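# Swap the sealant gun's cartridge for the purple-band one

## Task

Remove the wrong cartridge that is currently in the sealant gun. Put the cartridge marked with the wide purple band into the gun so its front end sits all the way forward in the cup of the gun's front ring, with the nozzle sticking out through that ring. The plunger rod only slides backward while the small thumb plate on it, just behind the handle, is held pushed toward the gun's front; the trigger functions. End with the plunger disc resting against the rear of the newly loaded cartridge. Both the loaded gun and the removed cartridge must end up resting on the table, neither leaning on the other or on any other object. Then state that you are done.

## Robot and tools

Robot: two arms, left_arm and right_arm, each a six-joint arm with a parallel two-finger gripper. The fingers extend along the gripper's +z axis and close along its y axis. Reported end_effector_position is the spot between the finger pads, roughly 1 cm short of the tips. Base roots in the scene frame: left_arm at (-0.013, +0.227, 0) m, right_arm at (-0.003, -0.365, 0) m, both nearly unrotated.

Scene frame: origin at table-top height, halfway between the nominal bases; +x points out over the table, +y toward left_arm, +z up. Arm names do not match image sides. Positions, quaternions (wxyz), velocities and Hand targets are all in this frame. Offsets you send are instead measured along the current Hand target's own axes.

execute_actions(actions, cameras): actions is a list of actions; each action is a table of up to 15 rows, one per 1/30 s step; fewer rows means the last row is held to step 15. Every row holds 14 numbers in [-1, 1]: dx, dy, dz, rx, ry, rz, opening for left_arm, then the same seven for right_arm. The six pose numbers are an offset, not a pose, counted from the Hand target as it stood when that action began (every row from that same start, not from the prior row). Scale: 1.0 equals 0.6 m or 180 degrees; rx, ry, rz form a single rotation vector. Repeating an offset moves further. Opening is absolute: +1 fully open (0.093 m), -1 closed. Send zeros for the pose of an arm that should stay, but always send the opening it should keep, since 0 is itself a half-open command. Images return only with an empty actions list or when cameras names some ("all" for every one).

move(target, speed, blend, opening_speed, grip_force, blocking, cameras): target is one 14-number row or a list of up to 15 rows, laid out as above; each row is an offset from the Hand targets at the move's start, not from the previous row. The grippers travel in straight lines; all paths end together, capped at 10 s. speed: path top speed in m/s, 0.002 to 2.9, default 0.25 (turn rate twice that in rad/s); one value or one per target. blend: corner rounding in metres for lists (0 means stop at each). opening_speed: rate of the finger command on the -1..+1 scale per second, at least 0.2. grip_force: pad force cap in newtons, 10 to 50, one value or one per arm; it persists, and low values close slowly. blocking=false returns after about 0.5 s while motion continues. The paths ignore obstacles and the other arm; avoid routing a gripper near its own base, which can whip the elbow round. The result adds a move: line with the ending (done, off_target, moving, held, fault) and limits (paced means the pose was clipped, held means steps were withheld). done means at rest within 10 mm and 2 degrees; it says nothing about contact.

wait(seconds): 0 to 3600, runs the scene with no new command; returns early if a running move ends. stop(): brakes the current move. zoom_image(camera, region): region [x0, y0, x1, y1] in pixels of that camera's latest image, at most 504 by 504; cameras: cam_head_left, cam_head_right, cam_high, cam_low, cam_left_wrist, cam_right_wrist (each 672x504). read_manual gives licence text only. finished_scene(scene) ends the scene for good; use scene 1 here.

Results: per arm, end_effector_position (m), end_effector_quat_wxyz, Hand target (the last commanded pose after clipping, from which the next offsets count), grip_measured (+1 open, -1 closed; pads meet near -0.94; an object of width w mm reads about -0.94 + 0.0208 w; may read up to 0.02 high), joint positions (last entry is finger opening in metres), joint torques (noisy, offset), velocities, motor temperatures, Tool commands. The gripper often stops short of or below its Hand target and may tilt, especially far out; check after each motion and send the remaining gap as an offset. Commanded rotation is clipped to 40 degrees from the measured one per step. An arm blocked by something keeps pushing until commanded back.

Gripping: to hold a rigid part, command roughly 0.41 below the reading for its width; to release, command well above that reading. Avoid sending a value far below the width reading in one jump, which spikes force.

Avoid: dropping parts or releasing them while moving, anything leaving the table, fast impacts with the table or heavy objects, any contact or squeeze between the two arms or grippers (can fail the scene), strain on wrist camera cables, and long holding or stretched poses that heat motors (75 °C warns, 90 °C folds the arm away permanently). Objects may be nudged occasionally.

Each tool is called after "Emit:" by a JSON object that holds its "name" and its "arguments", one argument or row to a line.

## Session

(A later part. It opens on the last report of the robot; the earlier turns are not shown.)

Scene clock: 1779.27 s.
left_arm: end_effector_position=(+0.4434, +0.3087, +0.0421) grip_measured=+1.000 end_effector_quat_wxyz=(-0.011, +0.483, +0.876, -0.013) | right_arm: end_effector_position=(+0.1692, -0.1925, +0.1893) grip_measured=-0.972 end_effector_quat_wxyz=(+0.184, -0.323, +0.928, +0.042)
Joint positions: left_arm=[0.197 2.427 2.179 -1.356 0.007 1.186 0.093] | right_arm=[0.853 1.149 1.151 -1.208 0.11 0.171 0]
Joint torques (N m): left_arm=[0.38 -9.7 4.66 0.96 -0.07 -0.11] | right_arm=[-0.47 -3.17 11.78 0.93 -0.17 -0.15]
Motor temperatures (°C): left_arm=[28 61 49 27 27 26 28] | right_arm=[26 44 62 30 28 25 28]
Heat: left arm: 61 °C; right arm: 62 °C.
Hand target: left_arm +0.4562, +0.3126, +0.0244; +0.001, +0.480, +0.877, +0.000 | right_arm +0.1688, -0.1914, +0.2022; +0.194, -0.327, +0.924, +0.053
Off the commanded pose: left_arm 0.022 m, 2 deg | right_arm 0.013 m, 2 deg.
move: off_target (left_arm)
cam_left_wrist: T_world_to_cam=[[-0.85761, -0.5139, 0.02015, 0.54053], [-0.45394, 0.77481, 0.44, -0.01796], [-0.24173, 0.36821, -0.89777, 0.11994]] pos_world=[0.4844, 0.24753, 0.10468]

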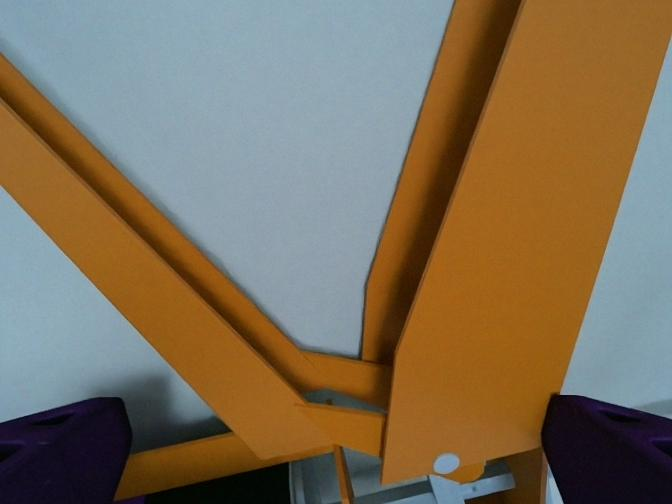

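Emit:
{"name": "move", "arguments": {
  "target": [
    [0,0,-0.04,0,0,0,1,0,0,0,0,0,0,-1],
    [-0.014,-0.008,-0.04,0,0,0,1,0,0,0,0,0,0,-1],
    [-0.014,-0.008,0.0,0,0,0,1,0,0,0,0,0,0,-1]
  ],
  "speed": 0.12,
  "cameras": ["cam_left_wrist"]
}}

Emit:
{"name": "move", "arguments": {
  "target": [0,0,0,0,0,0,-0.3,0,0,0,0,0,0,-1],
  "opening_speed": 1.0,
  "cameras": ["cam_left_wrist"]
}}

Scene clock: 1792.50 s.
left_arm: end_effector_position=(+0.4501, +0.3090, +0.0431) grip_measured=+1.000 end_effector_quat_wxyz=(-0.001, +0.475, +0.880, -0.003) | right_arm: end_effector_position=(+0.1692, -0.1925, +0.1893) grip_measured=-0.972 end_effector_quat_wxyz=(+0.184, -0.323, +0.928, +0.042)
Joint positions: left_arm=[0.194 2.427 2.183 -1.333 0.004 1.165 0.093] | right_arm=[0.853 1.149 1.151 -1.208 0.11 0.171 0]
Joint torques (N m): left_arm=[-0.88 -10.09 3.54 0.84 -0.07 -0.11] | right_arm=[-0.51 -3.21 11.81 0.92 -0.17 -0.16]
Motor temperatures (°C): left_arm=[28 63 46 28 27 26 28] | right_arm=[26 43 62 30 28 25 28]
Heat: left arm: 63 °C; right arm: 62 °C.
Hand target: left_arm +0.4567, +0.3029, +0.0244; +0.001, +0.480, +0.877, +0.000 | right_arm +0.1688, -0.1914, +0.2022; +0.194, -0.327, +0.924, +0.053
Off the commanded pose: left_arm 0.021 m, 1 deg | right_arm 0.013 m, 2 deg.
move: off_target (left_arm)
cam_left_wrist: T_world_to_cam=[[-0.84819, -0.52965, -0.00671, 0.54827], [-0.47964, 0.7626, 0.43404, 0.00008], [-0.22477, 0.37137, -0.90087, 0.11392]] pos_world=[0.49068, 0.24802, 0.10627]

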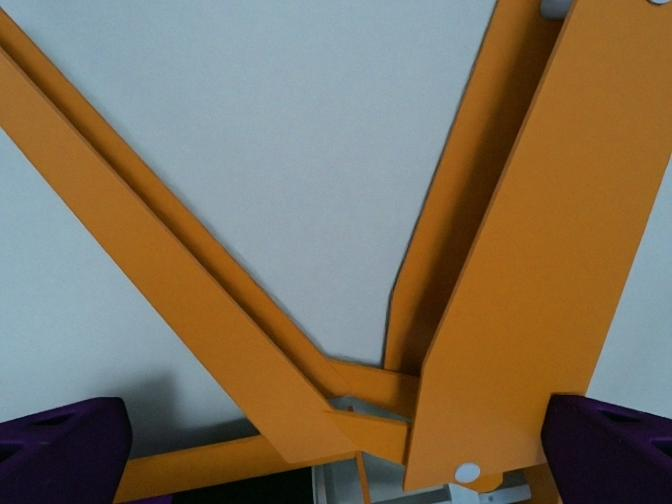

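Scene clock: 1794.50 s.
left_arm: end_effector_position=(+0.4378, +0.2985, +0.0445) grip_measured=-0.297 end_effector_quat_wxyz=(-0.018, +0.478, +0.878, -0.023) | right_arm: end_effector_position=(+0.1692, -0.1925, +0.1893) grip_measured=-0.972 end_effector_quat_wxyz=(+0.184, -0.323, +0.928, +0.042)
Joint positions: left_arm=[0.18 2.418 2.171 -1.38 0.015 1.159 0.031] | right_arm=[0.853 1.149 1.151 -1.208 0.11 0.171 0]
Joint torques (N m): left_arm=[-0.55 -9.51 4.22 1.18 -0.13 -0.04] | right_arm=[-0.5 -3.22 11.75 0.92 -0.17 -0.14]
Motor temperatures (°C): left_arm=[28 62 46 28 27 26 28] | right_arm=[26 43 62 30 28 25 28]
Heat: left arm: 62 °C; right arm: 62 °C.
Hand target: left_arm +0.4567, +0.3029, +0.0244; +0.001, +0.480, +0.877, +0.000 | right_arm +0.1688, -0.1914, +0.2022; +0.194, -0.327, +0.924, +0.053
Off the commanded pose: left_arm 0.028 m, 3 deg | right_arm 0.013 m, 2 deg.
move: done
cam_left_wrist: T_world_to_cam=[[-0.85114, -0.52307, 0.04422, 0.52935], [-0.45289, 0.77431, 0.44197, -0.01406], [-0.26542, 0.35616, -0.89594, 0.1385]] pos_world=[0.48095, 0.23844, 0.1069]

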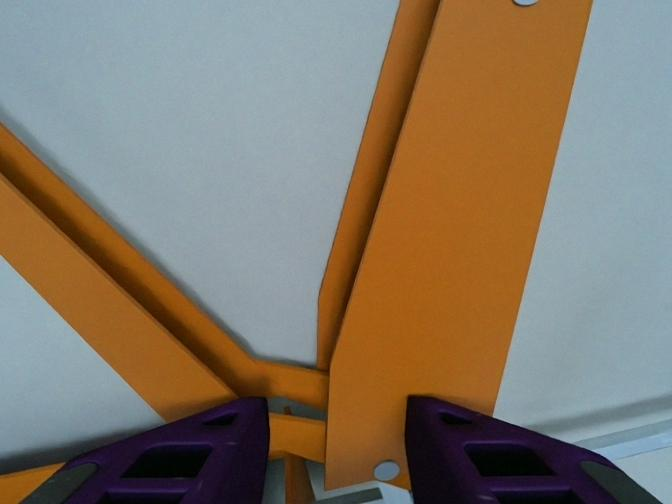

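Emit:
{"name": "move", "arguments": {
  "target": [
    [0,0,0,0,0,0,1,0,0,0,0,0,0,-1],
    [-0.012,-0.018,-0.04,0,0,0,1,0,0,0,0,0,0,-1],
    [-0.012,-0.018,0.0,0,0,0,1,0,0,0,0,0,0,-1]
  ],
  "speed": 0.12,
  "cameras": ["cam_left_wrist"]
}}

Scene clock: 1812.80 s.
left_arm: end_effector_position=(+0.4505, +0.2954, +0.0434) grip_measured=+1.000 end_effector_quat_wxyz=(+0.007, +0.476, +0.879, +0.003) | right_arm: end_effector_position=(+0.1692, -0.1925, +0.1893) grip_measured=-0.972 end_effector_quat_wxyz=(+0.184, -0.323, +0.928, +0.042)
Joint positions: left_arm=[0.165 2.391 2.119 -1.285 0.003 1.139 0.093] | right_arm=[0.853 1.149 1.151 -1.208 0.11 0.171 0]
Joint torques (N m): left_arm=[-0.49 -9.89 3.4 0.7 -0.01 -0.08] | right_arm=[-0.46 -3.19 11.81 0.94 -0.18 -0.15]
Motor temperatures (°C): left_arm=[28 59 44 28 27 26 28] | right_arm=[26 43 63 30 28 25 28]
Heat: left arm: 59 °C; right arm: 63 °C.
Hand target: left_arm +0.4515, +0.2910, +0.0244; +0.001, +0.480, +0.877, +0.000 | right_arm +0.1688, -0.1914, +0.2022; +0.194, -0.327, +0.924, +0.053
Off the commanded pose: left_arm 0.020 m, 1 deg | right_arm 0.013 m, 2 deg.
move: off_target (left_arm)
cam_left_wrist: T_world_to_cam=[[-0.84949, -0.52698, -0.02563, 0.54202], [-0.48568, 0.76208, 0.42819, 0.01364], [-0.20611, 0.37619, -0.90333, 0.10961]] pos_world=[0.48965, 0.23401, 0.10707]

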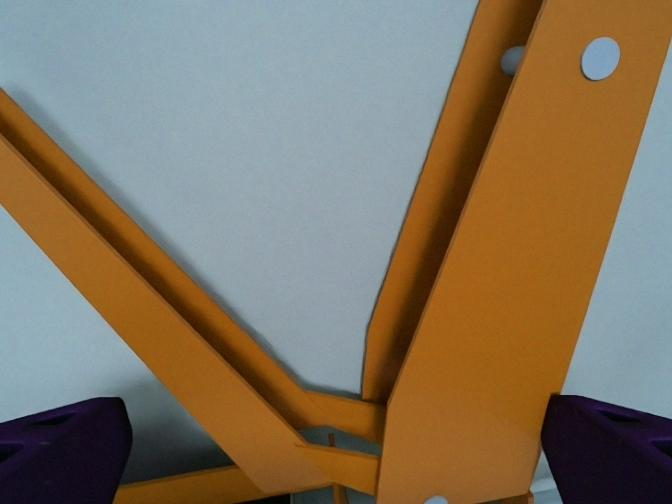

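Emit:
{"name": "move", "arguments": {
  "target": [
    [0,0,-0.04,0,0,0,1,0,0,0,0,0,0,-1],
    [0,-0.013,-0.04,0,0,0.07,1,0,0,0,0,0,0,-1],
    [0,-0.013,0.0,0,0,0.07,1,0,0,0,0,0,0,-1]
  ],
  "speed": 0.12,
  "cameras": ["cam_left_wrist"]
}}

Scene clock: 1824.07 s.
left_arm: end_effector_position=(+0.4440, +0.2964, +0.0233) grip_measured=+1.000 end_effector_quat_wxyz=(-0.006, +0.556, +0.831, +0.003) | right_arm: end_effector_position=(+0.1692, -0.1925, +0.1893) grip_measured=-0.972 end_effector_quat_wxyz=(+0.184, -0.323, +0.928, +0.042)
Joint positions: left_arm=[0.163 2.391 2.039 -1.225 -0.012 1.324 0.093] | right_arm=[0.853 1.149 1.151 -1.208 0.11 0.171 0]
Joint torques (N m): left_arm=[-0.83 -12.31 5.26 0.32 0.07 0.18] | right_arm=[-0.47 -3.19 11.79 0.93 -0.16 -0.16]
Motor temperatures (°C): left_arm=[28 59 43 28 27 26 28] | right_arm=[26 43 63 30 28 25 28]
Heat: left arm: 59 °C; right arm: 63 °C.
Hand target: left_arm +0.4449, +0.2868, +0.0244; +0.001, +0.573, +0.819, +0.000 | right_arm +0.1688, -0.1914, +0.2022; +0.194, -0.327, +0.924, +0.053
Off the commanded pose: left_arm 0.010 m, 3 deg | right_arm 0.013 m, 2 deg.
move: off_target (left_arm)
cam_left_wrist: T_world_to_cam=[[-0.93308, -0.35951, -0.01086, 0.52362], [-0.326, 0.83257, 0.44782, -0.07391], [-0.15196, 0.4214, -0.89406, 0.05209]] pos_world=[0.4724, 0.22783, 0.08536]

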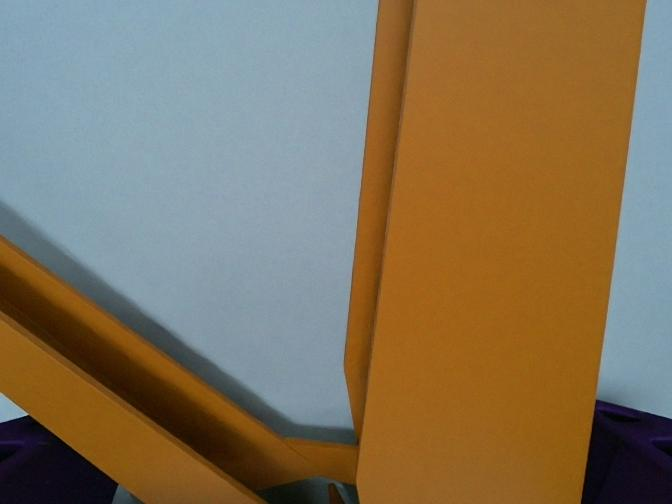

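Emit:
{"name": "move", "arguments": {
  "target": [0,0,0,0,0,0,-0.3,0,0,0,0,0,0,-1],
  "opening_speed": 1.0,
  "cameras": ["cam_left_wrist"]
}}

Emit:
{"name": "move", "arguments": {
  "target": [0,0,0,0,0,0,1,0,0,0,0,0,0,-1],
  "opening_speed": 1.5
}}

Emit:
{"name": "move", "arguments": {
  "target": [0,0,0,0,0,0,-0.3,0,0,0,0,0,0,-1],
  "opening_speed": 1.0,
  "cameras": ["cam_left_wrist"]
}}

Emit:
{"name": "move", "arguments": {
  "target": [
    [0,0,0,0,0,0,1,0,0,0,0,0,0,-1],
    [-0.03,-0.04,-0.18,0,0,0,1,0,0,0,0,0,0,-1]
  ],
  "cameras": ["cam_left_wrist","cam_high"]
}}

Emit:
{"name": "zoom_image", "arguments": {
  "camera": "cam_left_wrist",
  "region": [100, 300, 350, 500]
}}

Scene clock: 1837.67 s.
left_arm: end_effector_position=(+0.4418, +0.2956, +0.0222) grip_measured=+0.341 end_effector_quat_wxyz=(-0.010, +0.559, +0.829, +0.000) | right_arm: end_effector_position=(+0.1692, -0.1925, +0.1893) grip_measured=-0.972 end_effector_quat_wxyz=(+0.184, -0.323, +0.928, +0.042)
Joint positions: left_arm=[0.162 2.391 2.035 -1.23 -0.014 1.329 0.062] | right_arm=[0.853 1.149 1.151 -1.208 0.11 0.171 0]
Joint torques (N m): left_arm=[-0.83 -12.31 5.55 0.35 0.09 0.14] | right_arm=[-0.51 -3.22 11.81 0.93 -0.16 -0.16]
Motor temperatures (°C): left_arm=[28 61 42 28 27 26 28] | right_arm=[26 42 63 30 28 25 28]
Heat: left arm: 61 °C; right arm: 63 °C.
Hand target: left_arm +0.4449, +0.2868, +0.0244; +0.001, +0.573, +0.819, +0.000 | right_arm +0.1688, -0.1914, +0.2022; +0.194, -0.327, +0.924, +0.053
Off the commanded pose: left_arm 0.010 m, 2 deg | right_arm 0.013 m, 2 deg.
move: done
cam_left_wrist: T_world_to_cam=[[-0.93532, -0.3538, -0.00214, 0.52032], [-0.31668, 0.83447, 0.45096, -0.07821], [-0.15776, 0.42247, -0.89254, 0.0533]] pos_world=[0.47031, 0.22684, 0.08396]

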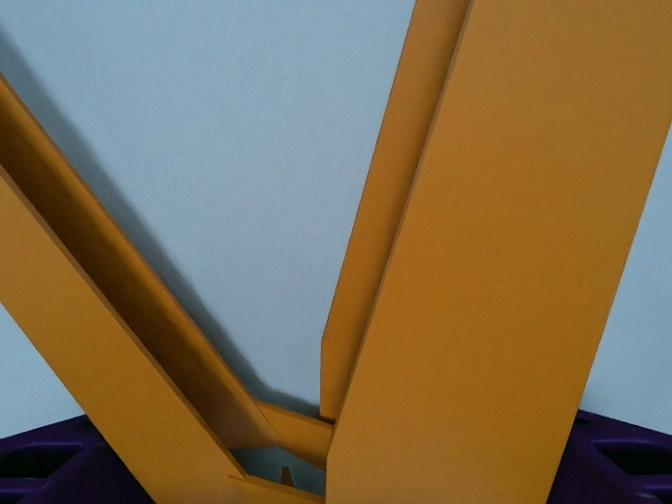

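Scene clock: 1839.27 s.
left_arm: end_effector_position=(+0.4411, +0.2962, +0.0206) grip_measured=+1.000 end_effector_quat_wxyz=(-0.011, +0.557, +0.831, +0.000) | right_arm: end_effector_position=(+0.1692, -0.1925, +0.1893) grip_measured=-0.972 end_effector_quat_wxyz=(+0.184, -0.323, +0.928, +0.042)
Joint positions: left_arm=[0.163 2.391 2.029 -1.225 -0.014 1.326 0.093] | right_arm=[0.853 1.149 1.151 -1.208 0.11 0.171 0]
Joint torques (N m): left_arm=[-0.83 -12.31 6.17 0.3 0.1 0.16] | right_arm=[-0.5 -3.23 11.77 0.95 -0.16 -0.15]
Motor temperatures (°C): left_arm=[28 61 42 28 27 26 28] | right_arm=[26 42 63 30 28 25 28]
Heat: left arm: 61 °C; right arm: 63 °C.
Hand target: left_arm +0.4449, +0.2868, +0.0244; +0.001, +0.573, +0.819, +0.000 | right_arm +0.1688, -0.1914, +0.2022; +0.194, -0.327, +0.924, +0.053
Off the commanded pose: left_arm 0.011 m, 3 deg | right_arm 0.013 m, 2 deg.
move: done

Scene clock: 1842.13 s.
left_arm: end_effector_position=(+0.4437, +0.2959, +0.0202) grip_measured=+0.363 end_effector_quat_wxyz=(-0.007, +0.559, +0.829, +0.003) | right_arm: end_effector_position=(+0.1692, -0.1925, +0.1893) grip_measured=-0.972 end_effector_quat_wxyz=(+0.184, -0.323, +0.928, +0.042)
Joint positions: left_arm=[0.162 2.391 2.027 -1.213 -0.014 1.329 0.063] | right_arm=[0.853 1.149 1.151 -1.208 0.11 0.171 0]
Joint torques (N m): left_arm=[-0.83 -12.34 6.31 0.2 0.09 0.14] | right_arm=[-0.43 -3.17 11.82 0.94 -0.18 -0.17]
Motor temperatures (°C): left_arm=[28 62 43 28 27 26 29] | right_arm=[26 42 63 30 28 25 28]
Heat: left arm: 62 °C; right arm: 63 °C.
Hand target: left_arm +0.4449, +0.2868, +0.0244; +0.001, +0.573, +0.819, +0.000 | right_arm +0.1688, -0.1914, +0.2022; +0.194, -0.327, +0.924, +0.053
Off the commanded pose: left_arm 0.010 m, 2 deg | right_arm 0.013 m, 2 deg.
move: done
cam_left_wrist: T_world_to_cam=[[-0.93528, -0.35373, -0.01111, 0.52239], [-0.32072, 0.83391, 0.44915, -0.07494], [-0.14961, 0.42364, -0.89339, 0.04779]] pos_world=[0.47169, 0.22703, 0.08216]

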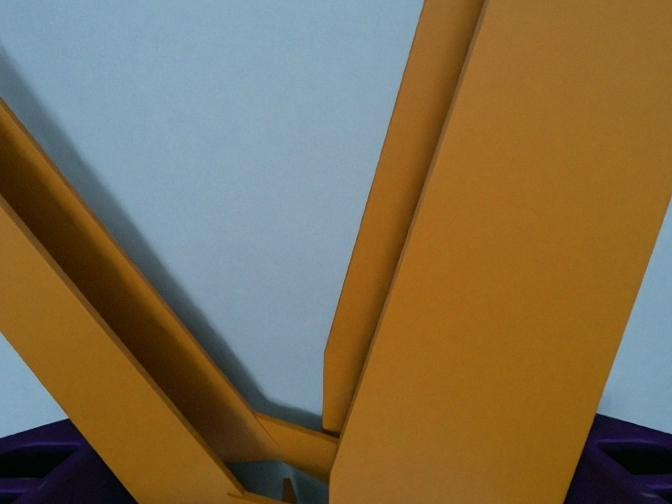

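Scene clock: 1845.13 s.
left_arm: end_effector_position=(+0.4245, +0.2672, +0.1138) grip_measured=+1.000 end_effector_quat_wxyz=(-0.015, +0.572, +0.820, -0.003) | right_arm: end_effector_position=(+0.1692, -0.1925, +0.1893) grip_measured=-0.972 end_effector_quat_wxyz=(+0.184, -0.323, +0.928, +0.042)
Joint positions: left_arm=[0.103 2.312 2.263 -1.549 -0.014 1.303 0.093] | right_arm=[0.853 1.149 1.151 -1.208 0.11 0.171 0]
Joint torques (N m): left_arm=[-0.1 -12.78 9.22 0.04 0.1 -0.1] | right_arm=[-0.49 -3.19 11.74 0.92 -0.19 -0.16]
Motor temperatures (°C): left_arm=[28 62 43 28 27 26 29] | right_arm=[26 42 63 30 28 25 28]
Heat: left arm: 62 °C; right arm: 63 °C.
Hand target: left_arm +0.4284, +0.2617, +0.1324; +0.001, +0.573, +0.819, +0.000 | right_arm +0.1688, -0.1914, +0.2022; +0.194, -0.327, +0.924, +0.053
Off the commanded pose: left_arm 0.020 m, 2 deg | right_arm 0.013 m, 2 deg.
joint sent to its limit (left arm) — joint 4 (wrist pitch), lower limit. The joint targets are off in position, not in orientation.
move: off_target (left_arm)
cam_left_wrist: T_world_to_cam=[[-0.94621, -0.32342, 0.00934, 0.48949], [-0.28419, 0.84456, 0.45383, -0.1182], [-0.15467, 0.42676, -0.89104, 0.14174]] pos_world=[0.45149, 0.19765, 0.17537]
Images, in order (width x height): cam_high 672x504, cam_left_wrist 672x504.

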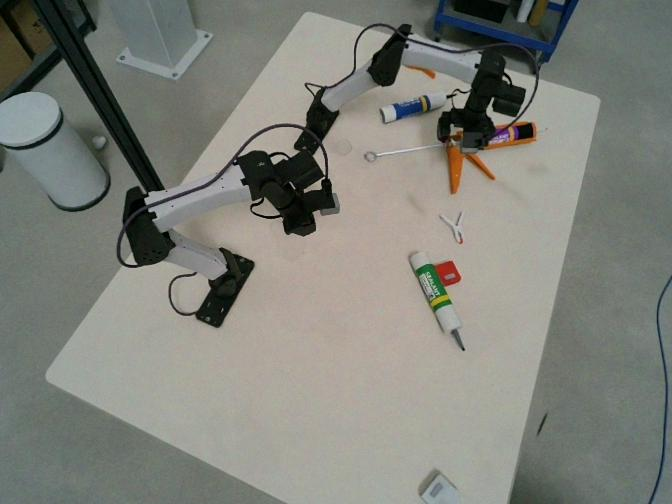

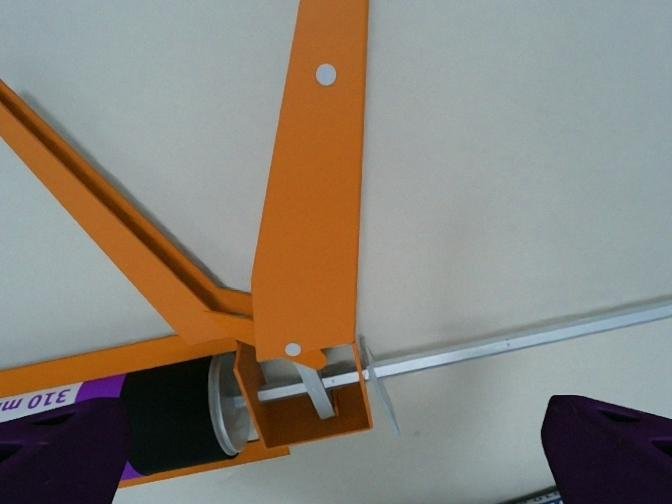

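Scaled by 2.016 from the camera's image (finer frame: 960x720).

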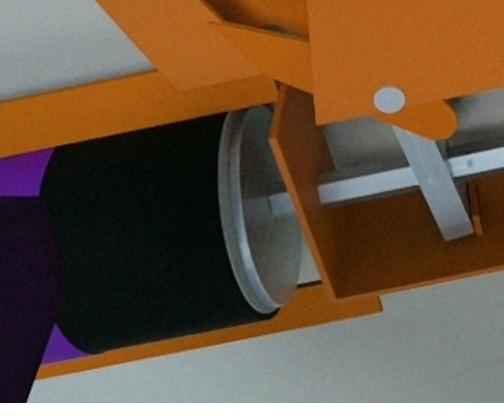

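Emit:
{"name": "finished_scene", "arguments": {
  "scene": 1
}}

The scene is finished: the task was done.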